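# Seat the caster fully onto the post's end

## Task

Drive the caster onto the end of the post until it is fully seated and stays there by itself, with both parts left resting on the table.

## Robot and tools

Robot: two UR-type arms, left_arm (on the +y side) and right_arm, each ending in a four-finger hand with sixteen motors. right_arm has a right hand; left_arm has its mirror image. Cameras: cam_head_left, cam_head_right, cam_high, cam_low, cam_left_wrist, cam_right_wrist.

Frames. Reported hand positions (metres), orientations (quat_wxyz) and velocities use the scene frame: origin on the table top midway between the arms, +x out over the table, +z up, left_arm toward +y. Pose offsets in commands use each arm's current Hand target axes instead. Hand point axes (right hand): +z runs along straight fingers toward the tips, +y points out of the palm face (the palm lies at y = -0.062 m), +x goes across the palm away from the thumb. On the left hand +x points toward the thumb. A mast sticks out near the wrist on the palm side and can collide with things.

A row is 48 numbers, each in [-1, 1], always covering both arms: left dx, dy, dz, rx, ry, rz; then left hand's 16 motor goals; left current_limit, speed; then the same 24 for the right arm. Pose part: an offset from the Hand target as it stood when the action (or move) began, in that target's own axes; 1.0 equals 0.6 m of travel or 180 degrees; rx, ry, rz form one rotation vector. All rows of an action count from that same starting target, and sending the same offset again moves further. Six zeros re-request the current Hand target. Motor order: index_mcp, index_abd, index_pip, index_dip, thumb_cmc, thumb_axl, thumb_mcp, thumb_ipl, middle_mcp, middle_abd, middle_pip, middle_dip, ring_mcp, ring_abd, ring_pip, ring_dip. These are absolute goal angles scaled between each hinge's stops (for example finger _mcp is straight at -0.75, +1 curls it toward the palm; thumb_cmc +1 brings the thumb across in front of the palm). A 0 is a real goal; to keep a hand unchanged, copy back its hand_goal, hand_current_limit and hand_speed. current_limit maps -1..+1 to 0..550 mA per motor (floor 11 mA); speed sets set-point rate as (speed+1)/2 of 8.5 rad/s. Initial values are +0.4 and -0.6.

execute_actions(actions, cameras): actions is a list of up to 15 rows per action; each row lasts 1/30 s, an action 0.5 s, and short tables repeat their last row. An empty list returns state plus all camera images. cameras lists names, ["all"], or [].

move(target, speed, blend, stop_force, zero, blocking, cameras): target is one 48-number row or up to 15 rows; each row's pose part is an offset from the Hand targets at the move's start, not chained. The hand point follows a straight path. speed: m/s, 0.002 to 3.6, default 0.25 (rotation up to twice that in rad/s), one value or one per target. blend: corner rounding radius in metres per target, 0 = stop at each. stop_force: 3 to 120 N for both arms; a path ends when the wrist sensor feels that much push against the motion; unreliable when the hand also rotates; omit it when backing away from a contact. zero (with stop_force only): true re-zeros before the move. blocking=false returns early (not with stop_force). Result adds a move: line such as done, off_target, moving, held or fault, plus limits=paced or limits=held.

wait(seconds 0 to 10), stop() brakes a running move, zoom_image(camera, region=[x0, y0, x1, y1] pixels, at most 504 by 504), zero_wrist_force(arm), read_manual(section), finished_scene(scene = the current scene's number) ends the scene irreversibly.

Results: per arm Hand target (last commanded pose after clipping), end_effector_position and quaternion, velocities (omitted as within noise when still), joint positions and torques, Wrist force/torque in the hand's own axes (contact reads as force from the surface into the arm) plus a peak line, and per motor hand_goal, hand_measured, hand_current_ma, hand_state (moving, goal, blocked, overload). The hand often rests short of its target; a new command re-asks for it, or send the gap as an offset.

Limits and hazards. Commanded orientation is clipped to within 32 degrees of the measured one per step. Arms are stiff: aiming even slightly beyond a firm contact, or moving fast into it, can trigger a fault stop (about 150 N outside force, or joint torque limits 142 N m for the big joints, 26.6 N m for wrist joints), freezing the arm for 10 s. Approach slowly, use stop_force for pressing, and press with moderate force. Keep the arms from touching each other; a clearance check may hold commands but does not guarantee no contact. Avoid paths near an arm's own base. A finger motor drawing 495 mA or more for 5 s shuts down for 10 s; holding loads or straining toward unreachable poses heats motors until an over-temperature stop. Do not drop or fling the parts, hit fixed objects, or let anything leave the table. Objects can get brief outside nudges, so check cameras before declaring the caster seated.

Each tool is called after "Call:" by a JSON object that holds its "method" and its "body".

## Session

Call:
{"method": "execute_actions", "body": {"actions": []}}

Scene clock: 0.00 s.
left_arm: end_effector_position=(+0.7347, +0.5325, +0.1383) hand_goal=(-0.754, +0.000, -0.576, -0.696, -0.714, -0.678, -0.226, -0.168, -0.754, +0.000, -0.576, -0.696, -0.754, +0.000, -0.576, -0.696) hand_measured=(-0.754, +0.000, -0.576, -0.696, -0.714, -0.678, -0.226, -0.168, -0.754, +0.000, -0.576, -0.696, -0.754, +0.000, -0.576, -0.696) hand_current_ma=(+0, +0, +0, +0, +0, +0, +0, +0, +0, +0, +0, +0, +0, +0, +0, +0) hand_state=(goal, goal, goal, goal, goal, goal, goal, goal, goal, goal, goal, goal, goal, goal, goal, goal) hand_current_limit=0.40 hand_speed=-0.60 end_effector_quat_wxyz=(+0.186, +0.324, +0.909, -0.186) | right_arm: end_effector_position=(+0.6092, +0.0706, +0.2361) hand_goal=(-0.754, +0.000, -0.576, -0.696, -0.714, -0.678, -0.226, -0.168, -0.754, +0.000, -0.576, -0.696, -0.754, +0.000, -0.576, -0.696) hand_measured=(-0.754, +0.000, -0.576, -0.696, -0.714, -0.678, -0.226, -0.168, -0.754, +0.000, -0.576, -0.696, -0.754, +0.000, -0.576, -0.696) hand_current_ma=(+0, +0, +0, +0, +0, +0, +0, +0, +0, +0, +0, +0, +0, +0, +0, +0) hand_state=(goal, goal, goal, goal, goal, goal, goal, goal, goal, goal, goal, goal, goal, goal, goal, goal) hand_current_limit=0.40 hand_speed=-0.60 end_effector_quat_wxyz=(-0.299, +0.103, +0.926, +0.207)
Joint positions: left_arm=[3.419 -2.155 -1.508 -0.974 1.044 -0.594] | right_arm=[0.145 -1.009 1.306 -1.32 -1.039 -1.373]
Joint velocities: within noise
Joint torques (N m): no reading
Wrist force (N): no reading
Wrist torque (N m): no reading
Wrist force, peak (N): no reading
Hand target: left_arm +0.7347, +0.5325, +0.1383; +0.186, +0.324, +0.909, -0.186 | right_arm +0.6092, +0.0706, +0.2361; -0.299, +0.103, +0.926, +0.207
camera_calibration:
cam_left_wrist: T_world_to_cam=[[0.176441, -0.860346, 0.478198, 0.230641], [-0.823649, 0.13696, 0.550313, 0.412438], [-0.538954, -0.490965, -0.684458, 0.879598], [0, 0, 0, 1]] pos_world=[0.773072, 0.573796, 0.264786]
cam_right_wrist: T_world_to_cam=[[0.821642, 0.492536, -0.286903, -0.431787], [0.539852, -0.833954, 0.114367, -0.342073], [-0.182934, -0.248854, -0.951108, 0.483633], [0, 0, 0, 1]] pos_world=[0.627916, 0.0477511, 0.375228]

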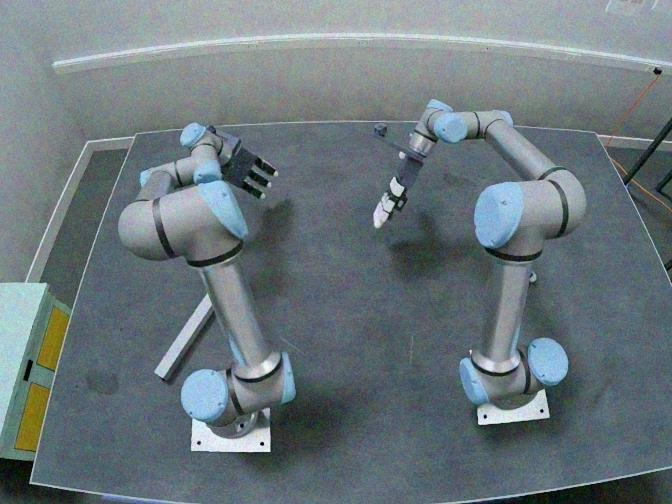

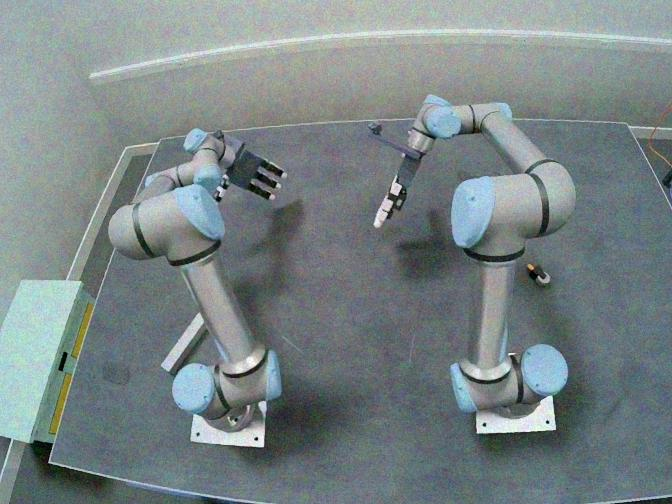

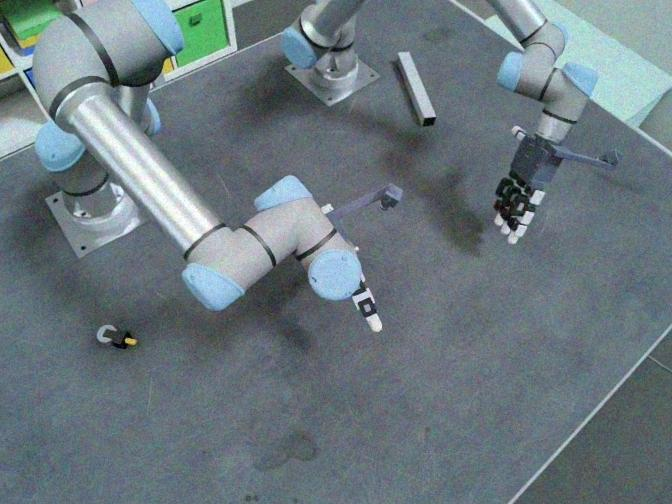

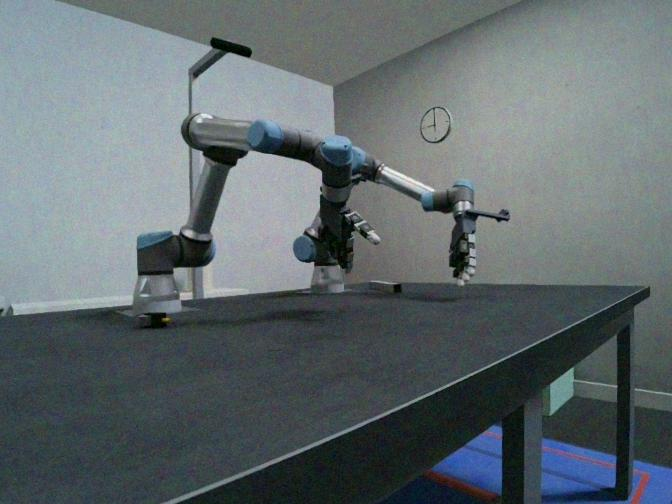

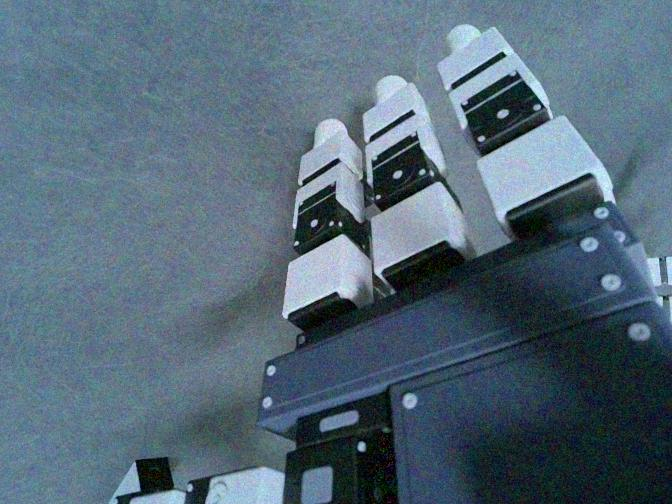

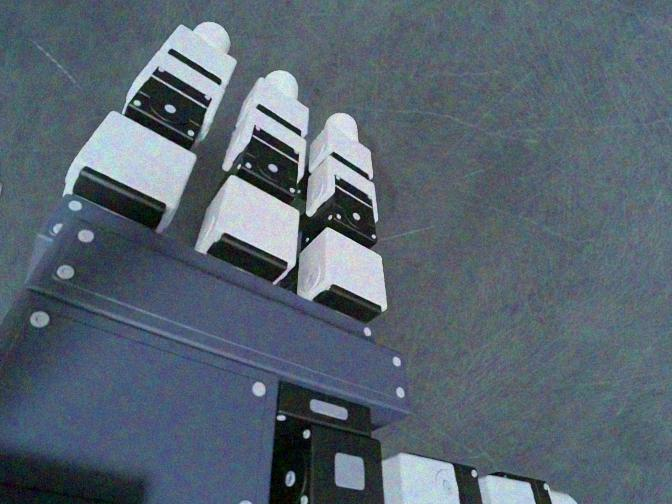

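Call:
{"method": "zoom_image", "body": {"camera": "cam_high", "region": [370, 30, 470, 140]}}

Call:
{"method": "zoom_image", "body": {"camera": "cam_high", "region": [80, 300, 160, 370]}}

Call:
{"method": "zoom_image", "body": {"camera": "cam_low", "region": [120, 290, 200, 350]}}

Call:
{"method": "zoom_image", "body": {"camera": "cam_head_left", "region": [140, 280, 240, 390]}}

Call:
{"method": "zoom_image", "body": {"camera": "cam_head_right", "region": [500, 240, 570, 310]}}

Call:
{"method": "zoom_image", "body": {"camera": "cam_low", "region": [350, 265, 420, 305]}}

Scaled by 4.582 from the camera's 672x504 image, which has a finer 960x720 frame.

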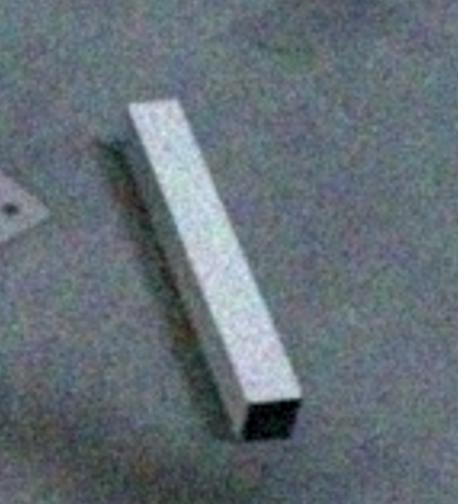

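Scaled by 6.300 from the camera's 672x504 image, which has a finer 960x720 frame.

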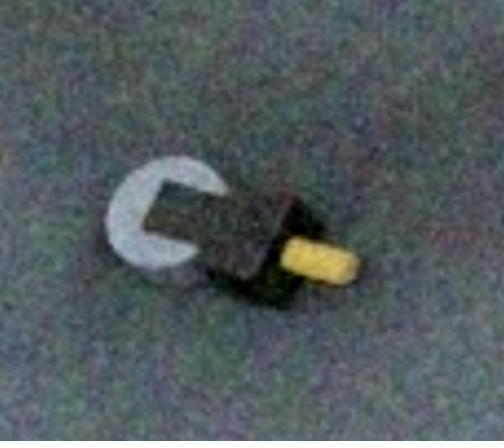

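Scaled by 6.300 from the camera's 672x504 image, which has a finer 960x720 frame.

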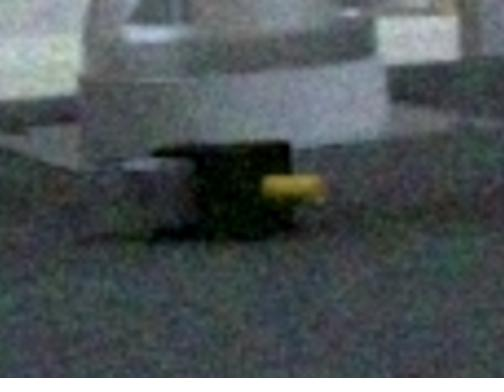

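Scaled by 4.582 from the camera's 672x504 image, which has a finer 960x720 frame.

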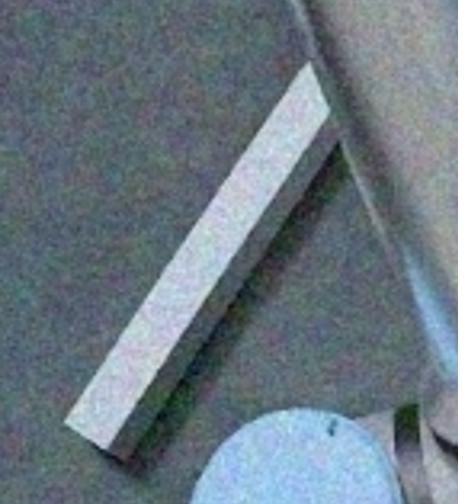

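Scaled by 7.200 from the camera's 672x504 image, which has a finer 960x720 frame.

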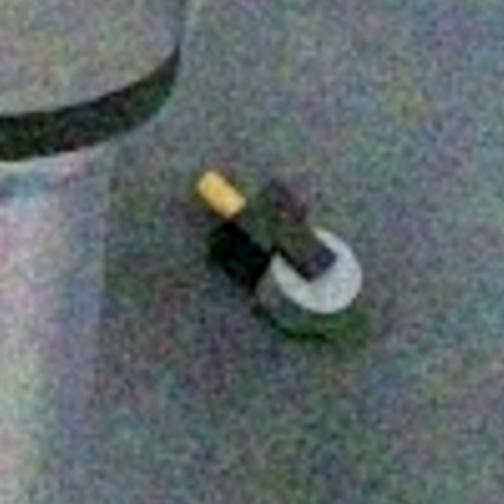

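Scaled by 7.200 from the camera's 672x504 image, which has a finer 960x720 frame.

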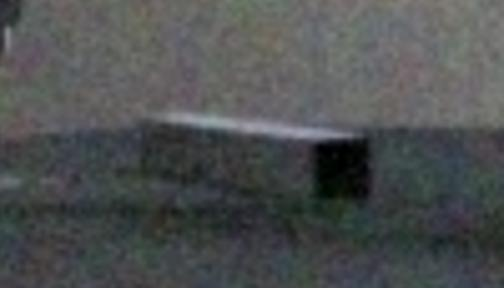

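Call:
{"method": "move", "body": {"target": [0.7607,-0.5383,-0.3887,0.2383,0.0965,-0.1293,-0.959,0,0.737,-0.478,0.686,-0.677,-0.056,0.124,-0.959,0,0.737,-0.478,-0.959,0,0.737,-0.478,0.4,-0.6,0.2098,-0.942,-0.1602,0.5014,-0.2868,-0.1768,-0.959,0,0.737,-0.478,0.64,-0.677,-0.056,0.124,-0.959,0,0.737,-0.478,-0.959,0,0.737,-0.478,0.4,-0.6], "cameras": ["all"], "speed": 0.35}}

Call:
{"method": "zoom_image", "body": {"camera": "cam_high", "region": [40, 240, 200, 380]}}

Call:
{"method": "zoom_image", "body": {"camera": "cam_high", "region": [340, 0, 500, 140]}}

Call:
{"method": "zoom_image", "body": {"camera": "cam_low", "region": [100, 200, 240, 340]}}

Call:
{"method": "zoom_image", "body": {"camera": "cam_low", "region": [340, 190, 460, 310]}}

Scene clock: 142.43 s.
left_arm: end_effector_position=(+0.1424, +0.6433, +0.2008) hand_goal=(-0.960, +0.000, +0.736, -0.478, +0.686, -0.678, -0.056, +0.124, -0.960, +0.000, +0.736, -0.478, -0.960, +0.000, +0.736, -0.478) hand_measured=(-0.950, +0.000, +0.732, -0.480, +0.682, -0.678, -0.056, +0.122, -0.948, +0.000, +0.732, -0.482, -0.950, +0.000, +0.732, -0.480) hand_current_ma=(+3, +0, +0, +0, +0, +0, +0, +0, +4, +0, +0, +0, +3, +0, +0, +0) hand_state=(goal, goal, goal, goal, goal, goal, goal, goal, goal, goal, goal, goal, goal, goal, goal, goal) hand_current_limit=0.40 hand_speed=-0.60 end_effector_quat_wxyz=(-0.120, +0.207, +0.841, -0.485) | right_arm: end_effector_position=(+0.3801, -0.4686, +0.1999) hand_goal=(-0.960, +0.000, +0.736, -0.478, +0.640, -0.678, -0.056, +0.124, -0.960, +0.000, +0.736, -0.478, -0.960, +0.000, +0.736, -0.478) hand_measured=(-0.956, +0.000, +0.732, -0.482, +0.638, -0.678, -0.054, +0.122, -0.956, +0.000, +0.732, -0.482, -0.956, +0.000, +0.732, -0.480) hand_current_ma=(+7, +0, -5, -5, -4, +1, +2, -2, +8, +0, -5, -4, +6, +0, -4, -4) hand_state=(goal, goal, goal, goal, goal, goal, goal, goal, goal, goal, goal, goal, goal, goal, goal, goal) hand_current_limit=0.40 hand_speed=-0.60 end_effector_quat_wxyz=(+0.163, -0.282, +0.819, -0.473)
Joint positions: left_arm=[4.262 -1.472 -2.05 -2.236 1.63 0.034] | right_arm=[-0.678 -1.745 2.675 -3.538 -1.755 -3.033]
Joint torques (N m): left_arm=[8.59 21.27 5.46 -1.95 2.57 1.38] | right_arm=[-5.74 3.65 -3.06 -5.28 1.24 -1.79]
Wrist force (N): left_arm=[-0.2 -0.8 0.6] | right_arm=[-0.9 -2.8 1.4]
Wrist torque (N m): left_arm=[0.05 0.19 -0.21] | right_arm=[-0.30 0.10 0.07]
Wrist force, peak (N): left_arm=[0.2 -1.2 1.1] | right_arm=[-0.1 -3.1 1.9]
Hand target: left_arm +0.1424, +0.6433, +0.2008; -0.120, +0.207, +0.841, -0.485 | right_arm +0.3801, -0.4686, +0.1999; +0.163, -0.282, +0.819, -0.473
Off the commanded pose: left_arm 0.000 m, 0 deg | right_arm 0.000 m, 0 deg.
move: done
camera_calibration:
cam_left_wrist: T_world_to_cam=[[0.552696, -0.653899, 0.516665, 0.206507], [-0.209049, 0.491357, 0.845498, -0.499712], [-0.806737, -0.575312, 0.134874, 0.585307], [0, 0, 0, 1]] pos_world=[0.253589, 0.717306, 0.236867]
cam_right_wrist: T_world_to_cam=[[0.446461, 0.721387, -0.529409, 0.309948], [0.106316, 0.544692, 0.83187, 0.00342915], [0.888465, -0.427682, 0.166488, -0.441337], [0, 0, 0, 1]] pos_world=[0.253368, -0.414213, 0.234714]

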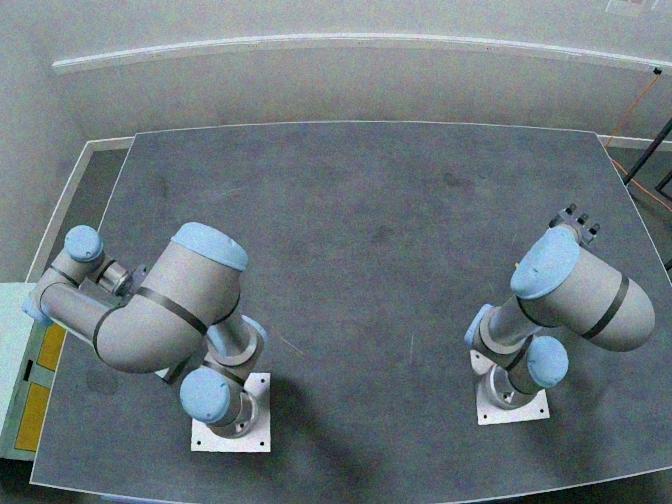

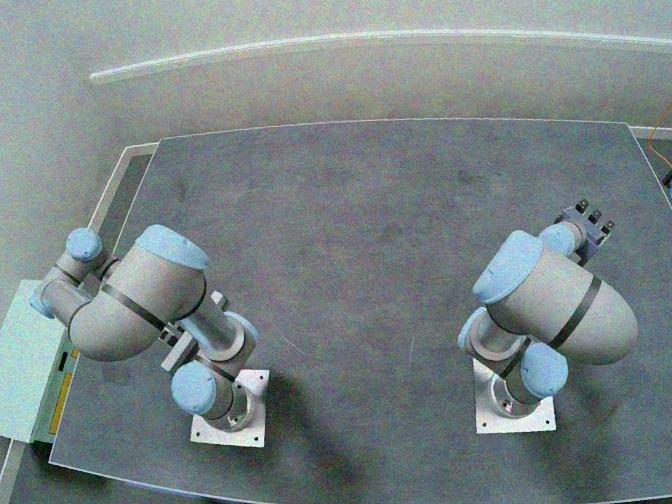

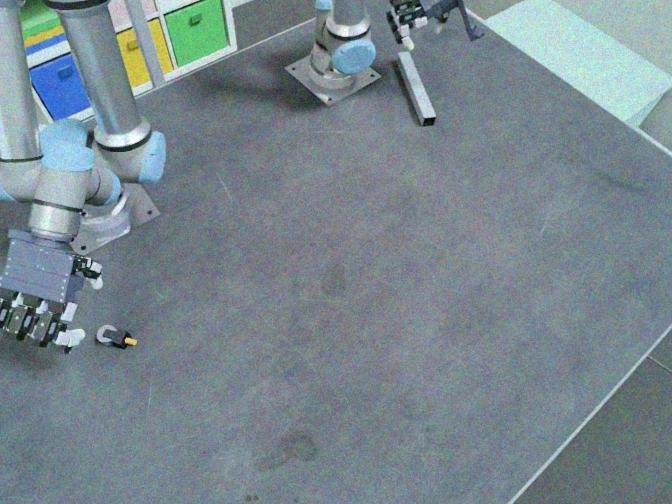

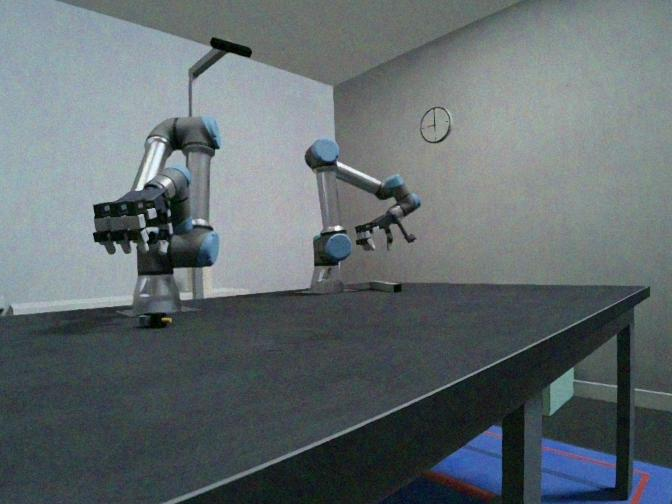

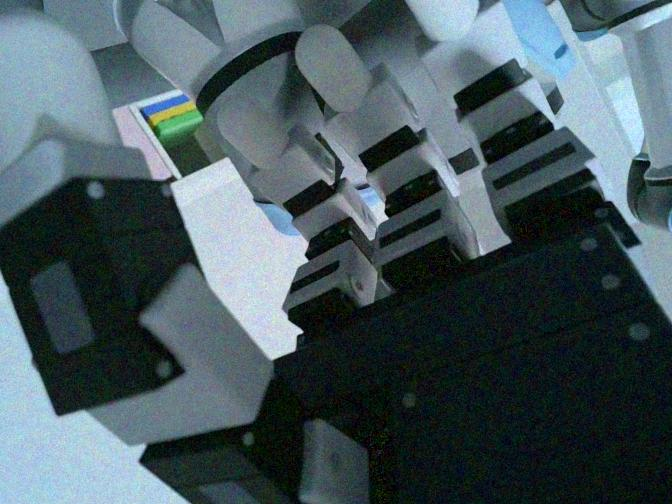

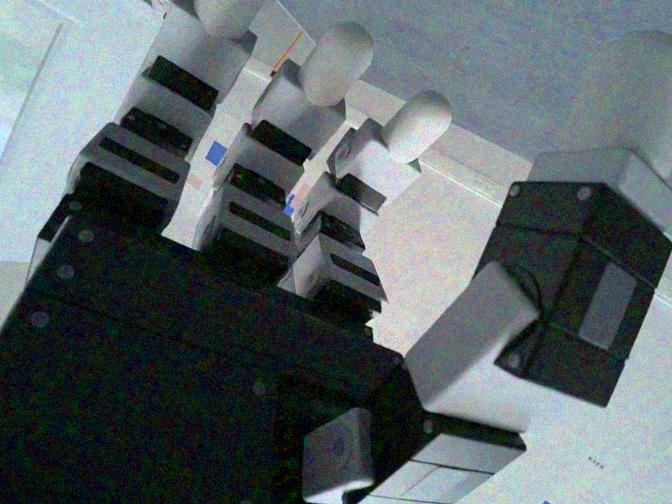

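Scaled by 3.150 from the camera's 672x504 image, which has a finer 960x720 frame.

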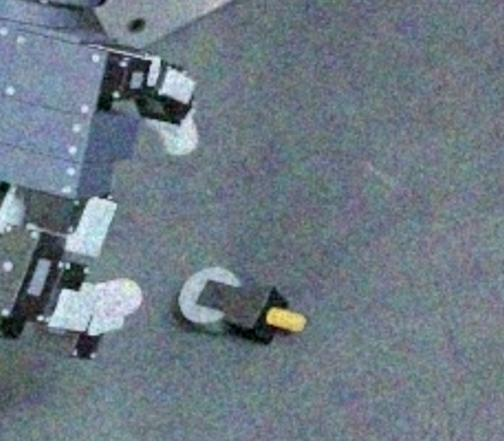

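Scaled by 3.150 from the camera's 672x504 image, which has a finer 960x720 frame.

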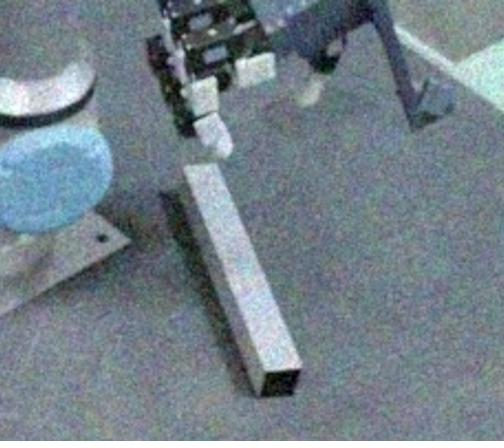

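Scaled by 3.600 from the camera's 672x504 image, which has a finer 960x720 frame.

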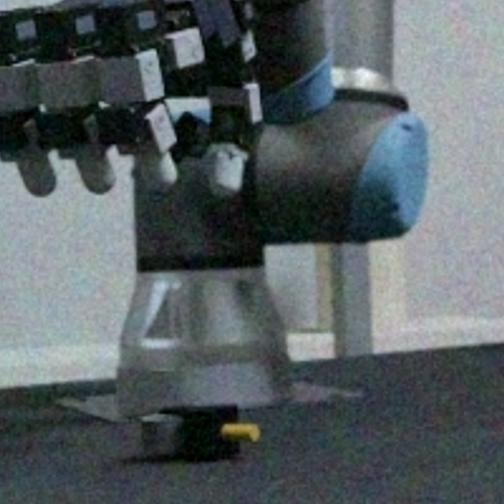

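Scaled by 4.200 from the camera's 672x504 image, which has a finer 960x720 frame.

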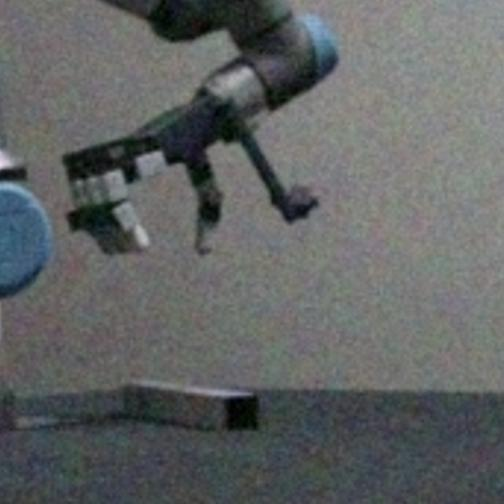

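Call:
{"method": "move", "body": {"target": [-0.0009,0.189,0.1087,0,0,0,-0.959,0,0.737,-0.478,0.686,-0.677,-0.056,0.124,-0.959,0,0.737,-0.478,-0.959,0,0.737,-0.478,0.4,-0.6,0.0047,0.189,0.106,0,0,0,-0.959,0,0.737,-0.478,0.64,-0.677,-0.056,0.124,-0.959,0,0.737,-0.478,-0.959,0,0.737,-0.478,0.4,-0.6], "cameras": ["cam_high","cam_low","cam_head_left","cam_head_right"], "speed": 0.2}}

Call:
{"method": "zoom_image", "body": {"camera": "cam_high", "region": [40, 260, 180, 380]}}

Call:
{"method": "zoom_image", "body": {"camera": "cam_high", "region": [360, 20, 480, 140]}}

Call:
{"method": "zoom_image", "body": {"camera": "cam_low", "region": [100, 230, 220, 340]}}

Call:
{"method": "zoom_image", "body": {"camera": "cam_low", "region": [340, 210, 440, 310]}}

Scene clock: 183.93 s.
left_arm: end_effector_position=(+0.1429, +0.6433, +0.0700) hand_goal=(-0.960, +0.000, +0.736, -0.478, +0.686, -0.678, -0.056, +0.124, -0.960, +0.000, +0.736, -0.478, -0.960, +0.000, +0.736, -0.478) hand_measured=(-0.950, +0.000, +0.732, -0.480, +0.682, -0.678, -0.056, +0.122, -0.948, +0.000, +0.732, -0.482, -0.950, +0.000, +0.732, -0.480) hand_current_ma=(+3, +0, +0, +0, +0, +0, +0, +0, +4, +0, +0, +0, +3, +0, +0, +0) hand_state=(goal, goal, goal, goal, goal, goal, goal, goal, goal, goal, goal, goal, goal, goal, goal, goal) hand_current_limit=0.40 hand_speed=-0.60 end_effector_quat_wxyz=(-0.120, +0.207, +0.841, -0.485) | right_arm: end_effector_position=(+0.3770, -0.4690, +0.0699) hand_goal=(-0.960, +0.000, +0.736, -0.478, +0.640, -0.678, -0.056, +0.124, -0.960, +0.000, +0.736, -0.478, -0.960, +0.000, +0.736, -0.478) hand_measured=(-0.954, +0.000, +0.732, -0.482, +0.638, -0.678, -0.054, +0.122, -0.954, +0.000, +0.732, -0.482, -0.956, +0.000, +0.732, -0.480) hand_current_ma=(+9, +0, -5, -5, -4, +1, +2, -2, +9, +0, -5, -4, +7, +0, -4, -4) hand_state=(goal, goal, goal, goal, goal, goal, goal, goal, goal, goal, goal, goal, goal, goal, goal, goal) hand_current_limit=0.40 hand_speed=-0.60 end_effector_quat_wxyz=(+0.163, -0.282, +0.819, -0.473)
Joint positions: left_arm=[4.261 -1.675 -2.248 -1.835 1.629 0.033] | right_arm=[-0.689 -1.012 2.757 -4.354 -1.745 -3.039]
Joint torques (N m): left_arm=[-8.62 11.47 0.7 1.56 -2.27 -2.05] | right_arm=[-8.26 -13.11 -13.67 -5.11 1.27 -2.02]
Wrist force (N): left_arm=[-0.4 -0.9 1.1] | right_arm=[-0.9 -2.7 1.2]
Wrist torque (N m): left_arm=[0.00 0.22 -0.14] | right_arm=[-0.30 0.11 0.09]
Wrist force, peak (N): left_arm=[-0.4 -2.1 0.3] | right_arm=[-1.0 -4.0 1.2]
Hand target: left_arm +0.1429, +0.6433, +0.0700; -0.120, +0.207, +0.841, -0.485 | right_arm +0.3770, -0.4690, +0.0698; +0.163, -0.282, +0.819, -0.473
Off the commanded pose: left_arm 0.000 m, 0 deg | right_arm 0.000 m, 0 deg.
move: done
Images, in order (width x height): cam_head_left 672x504, cam_head_right 672x504, cam_high 672x504, cam_low 672x504.

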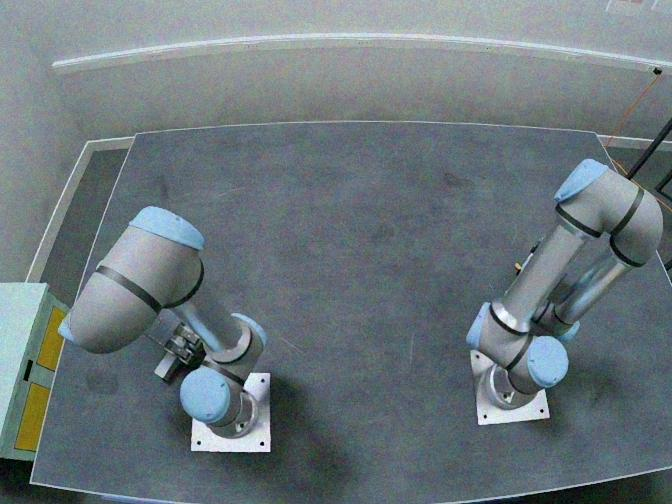

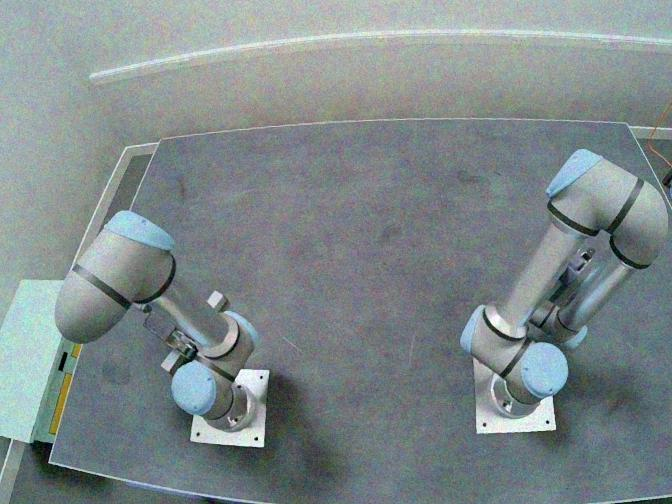

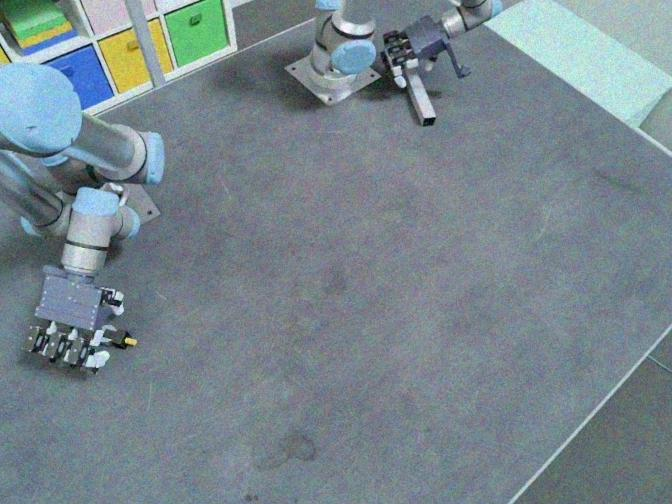

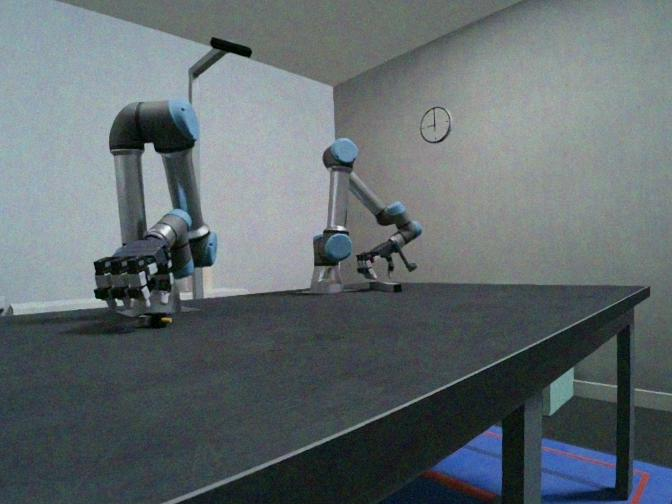

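Scaled by 3.600 from the camera's 672x504 image, which has a finer 960x720 frame.

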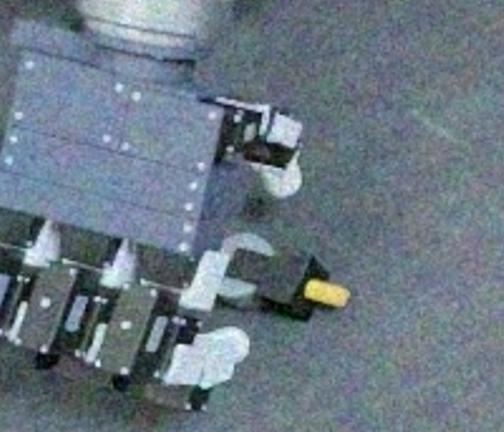

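Scaled by 4.200 from the camera's 672x504 image, which has a finer 960x720 frame.

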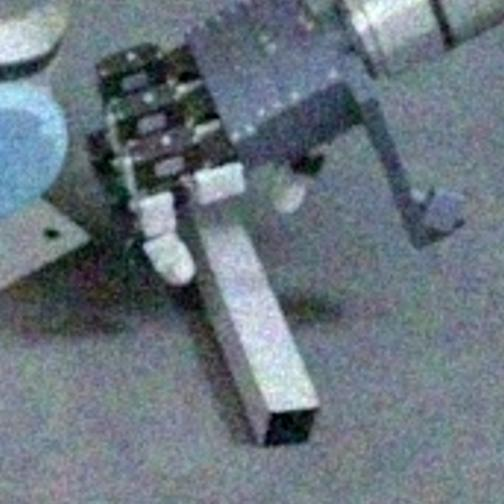

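Scaled by 4.200 from the camera's 672x504 image, which has a finer 960x720 frame.

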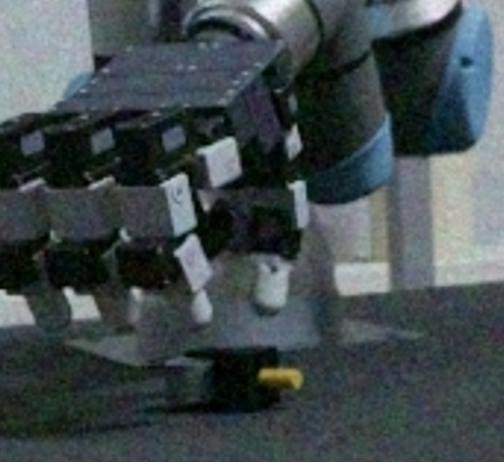

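Scaled by 5.040 from the camera's 672x504 image, which has a finer 960x720 frame.

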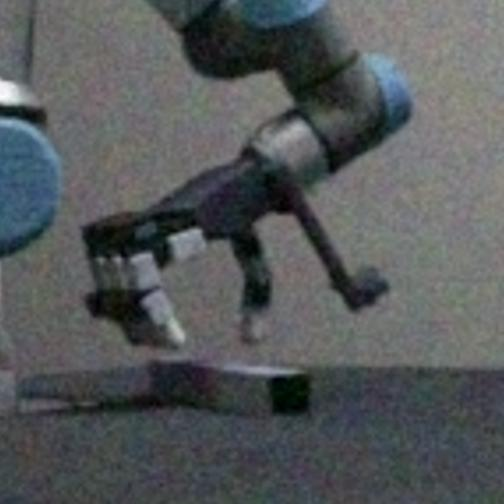

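Call:
{"method": "move", "body": {"target": [0,0.057,0.0329,0,0,0,-0.959,0,0.737,-0.478,0.686,-0.677,-0.056,0.124,-0.959,0,0.737,-0.478,-0.959,0,0.737,-0.478,0.6,-0.8,0.01,0.0617,0.0357,0,0,0,-0.959,0,0.737,-0.478,0.64,-0.677,-0.056,0.124,-0.959,0,0.737,-0.478,-0.959,0,0.737,-0.478,0.4,-0.8], "speed": 0.1, "stop_force": 10}}

Call:
{"method": "move", "body": {"target": [0,0,0,0,0,0,-0.626,0,0.737,-0.478,0.686,-0.677,0.35,0.124,-0.626,0,0.737,-0.478,-0.959,0,0.737,-0.478,0.6,-0.8,0,0,0,0,0,0,-0.616,0,0.737,-0.478,0.64,-0.677,0.3,0.124,-0.603,0,0.737,-0.478,-0.959,0,0.737,-0.478,0.4,-0.8], "cameras": ["cam_high","cam_low"]}}

Call:
{"method": "zoom_image", "body": {"camera": "cam_high", "region": [40, 260, 180, 380]}}

Call:
{"method": "zoom_image", "body": {"camera": "cam_high", "region": [360, 20, 480, 140]}}

Call:
{"method": "zoom_image", "body": {"camera": "cam_low", "region": [100, 230, 220, 340]}}

Call:
{"method": "zoom_image", "body": {"camera": "cam_low", "region": [340, 210, 440, 310]}}

Scene clock: 224.33 s.
left_arm: end_effector_position=(+0.1429, +0.6434, +0.0305) hand_goal=(-0.960, +0.000, +0.736, -0.478, +0.686, -0.678, -0.056, +0.124, -0.960, +0.000, +0.736, -0.478, -0.960, +0.000, +0.736, -0.478) hand_measured=(-0.950, +0.000, +0.732, -0.480, +0.682, -0.678, -0.056, +0.122, -0.948, +0.000, +0.732, -0.482, -0.950, +0.000, +0.732, -0.480) hand_current_ma=(+3, +0, +0, +0, +0, +0, +0, +0, +4, +0, +0, +0, +3, +0, +0, +0) hand_state=(goal, goal, goal, goal, goal, goal, goal, goal, goal, goal, goal, goal, goal, goal, goal, goal) hand_current_limit=0.60 hand_speed=-0.80 end_effector_quat_wxyz=(-0.120, +0.207, +0.841, -0.485) | right_arm: end_effector_position=(+0.3723, -0.4727, +0.0271) hand_goal=(-0.960, +0.000, +0.736, -0.478, +0.640, -0.678, -0.056, +0.124, -0.960, +0.000, +0.736, -0.478, -0.960, +0.000, +0.736, -0.478) hand_measured=(-0.954, +0.000, +0.732, -0.482, +0.638, -0.678, -0.054, +0.122, -0.954, +0.000, +0.732, -0.482, -0.956, +0.000, +0.732, -0.480) hand_current_ma=(+9, +0, -5, -5, -4, +1, +2, -2, +9, +0, -5, -4, +8, +0, -4, -4) hand_state=(goal, goal, goal, goal, goal, goal, goal, goal, goal, goal, goal, goal, goal, goal, goal, goal) hand_current_limit=0.40 hand_speed=-0.80 end_effector_quat_wxyz=(+0.163, -0.282, +0.819, -0.473)
Joint positions: left_arm=[4.261 -1.766 -2.287 -1.705 1.629 0.033] | right_arm=[-0.718 -0.752 2.737 -4.597 -1.721 -3.053]
Joint torques (N m): left_arm=[2.72 13.01 -1.25 1.51 1.9 1.04] | right_arm=[-7.52 -17.93 -9.65 -5.28 1.14 -2.03]
Wrist force (N): left_arm=[-0.2 -0.7 1.0] | right_arm=[-1.1 -2.7 1.6]
Wrist torque (N m): left_arm=[0.04 0.20 -0.13] | right_arm=[-0.32 0.10 0.08]
Wrist force, peak (N): left_arm=[-0.2 -1.5 0.7] | right_arm=[-1.0 -3.6 1.1]
Hand target: left_arm +0.1429, +0.6434, +0.0305; -0.120, +0.207, +0.841, -0.485 | right_arm +0.3723, -0.4727, +0.0271; +0.163, -0.282, +0.819, -0.473
Off the commanded pose: left_arm 0.000 m, 0 deg | right_arm 0.000 m, 0 deg.
move: done

Scene clock: 225.03 s.
left_arm: end_effector_position=(+0.1429, +0.6434, +0.0305) hand_goal=(-0.626, +0.000, +0.736, -0.478, +0.686, -0.678, +0.350, +0.124, -0.626, +0.000, +0.736, -0.478, -0.960, +0.000, +0.736, -0.478) hand_measured=(-0.722, +0.000, +0.726, -0.480, +0.682, -0.678, +0.122, +0.110, -0.716, +0.000, +0.726, -0.480, -0.950, +0.000, +0.732, -0.480) hand_current_ma=(-187, +0, -2, +0, +0, +0, -440, -10, -167, +0, -2, +0, +3, +0, +0, +0) hand_state=(blocked, goal, goal, goal, goal, goal, blocked, goal, blocked, goal, goal, goal, goal, goal, goal, goal) hand_current_limit=0.60 hand_speed=-0.80 end_effector_quat_wxyz=(-0.120, +0.207, +0.841, -0.485) | right_arm: end_effector_position=(+0.3723, -0.4727, +0.0271) hand_goal=(-0.616, +0.000, +0.736, -0.478, +0.640, -0.678, +0.300, +0.124, -0.604, +0.000, +0.736, -0.478, -0.960, +0.000, +0.736, -0.478) hand_measured=(-0.700, +0.000, +0.726, -0.482, +0.636, -0.678, +0.130, +0.112, -0.704, +0.000, +0.724, -0.482, -0.956, +0.000, +0.732, -0.480) hand_current_ma=(-302, +0, -21, -5, -5, +0, -385, -32, -385, +0, -22, -4, +8, +0, -4, -4) hand_state=(blocked, goal, goal, goal, goal, goal, blocked, goal, blocked, goal, goal, goal, goal, goal, goal, goal) hand_current_limit=0.40 hand_speed=-0.80 end_effector_quat_wxyz=(+0.163, -0.282, +0.819, -0.473)
Joint positions: left_arm=[4.261 -1.766 -2.287 -1.705 1.629 0.033] | right_arm=[-0.718 -0.752 2.737 -4.597 -1.721 -3.053]
Joint torques (N m): left_arm=[2.61 13.73 0.4 0.33 2.34 1.15] | right_arm=[-7.34 -17.92 -7.56 -1.43 1.3 -1.85]
Wrist force (N): left_arm=[-0.1 -12.3 -2.8] | right_arm=[-1.0 -11.8 -0.6]
Wrist torque (N m): left_arm=[-0.13 0.21 -0.10] | right_arm=[-0.37 0.10 0.11]
Wrist force, peak (N): left_arm=[-0.1 -12.3 -2.8] | right_arm=[-1.0 -11.8 -0.6]
Hand target: left_arm +0.1429, +0.6434, +0.0305; -0.120, +0.207, +0.841, -0.485 | right_arm +0.3723, -0.4727, +0.0271; +0.163, -0.282, +0.819, -0.473
Off the commanded pose: left_arm 0.000 m, 0 deg | right_arm 0.000 m, 0 deg.
move: done
Images, in order (width x height): cam_high 672x504, cam_low 672x504.

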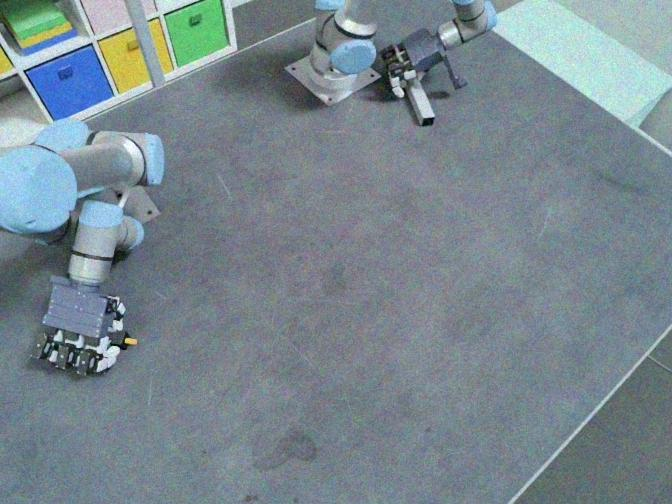

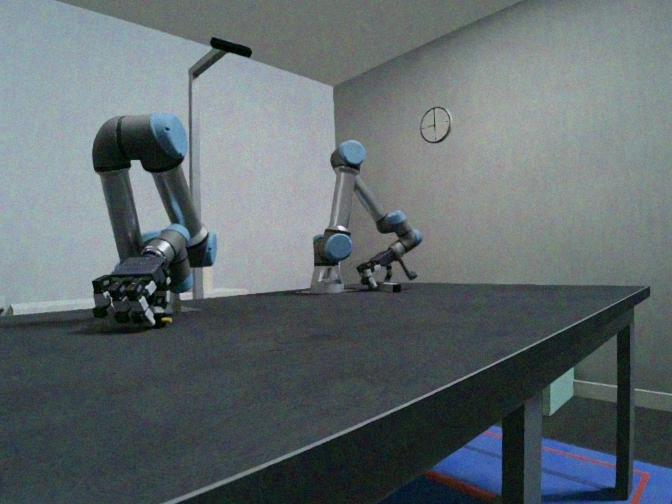

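Scaled by 3.600 from the camera's 672x504 image, which has a finer 960x720 frame.

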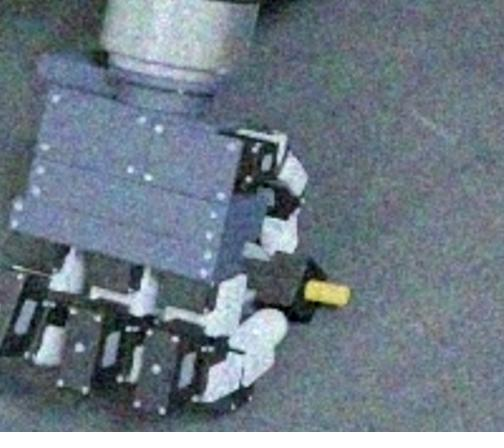

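Scaled by 4.200 from the camera's 672x504 image, which has a finer 960x720 frame.

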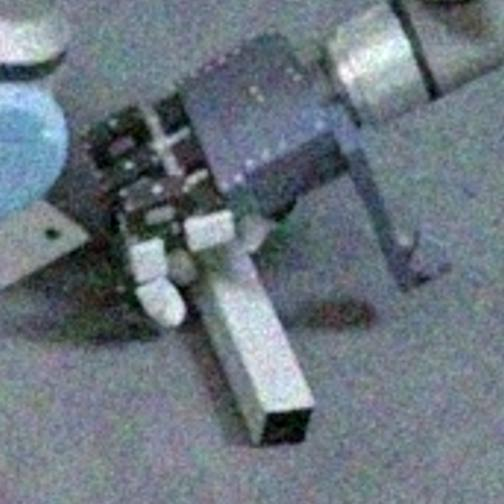

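Scaled by 4.200 from the camera's 672x504 image, which has a finer 960x720 frame.

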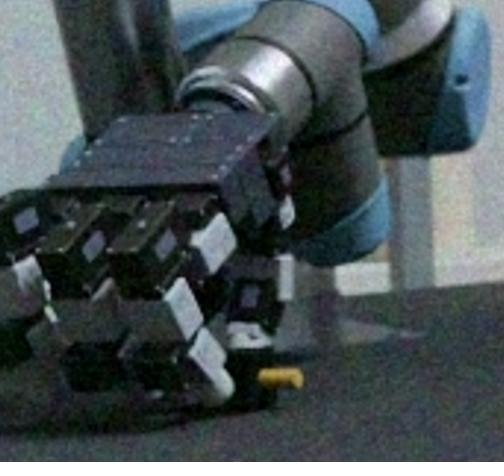

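Scaled by 5.040 from the camera's 672x504 image, which has a finer 960x720 frame.

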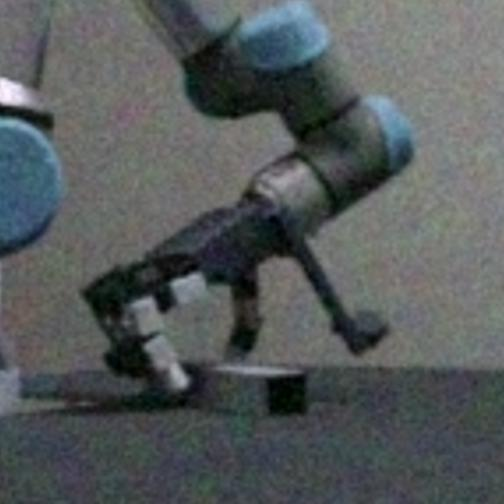

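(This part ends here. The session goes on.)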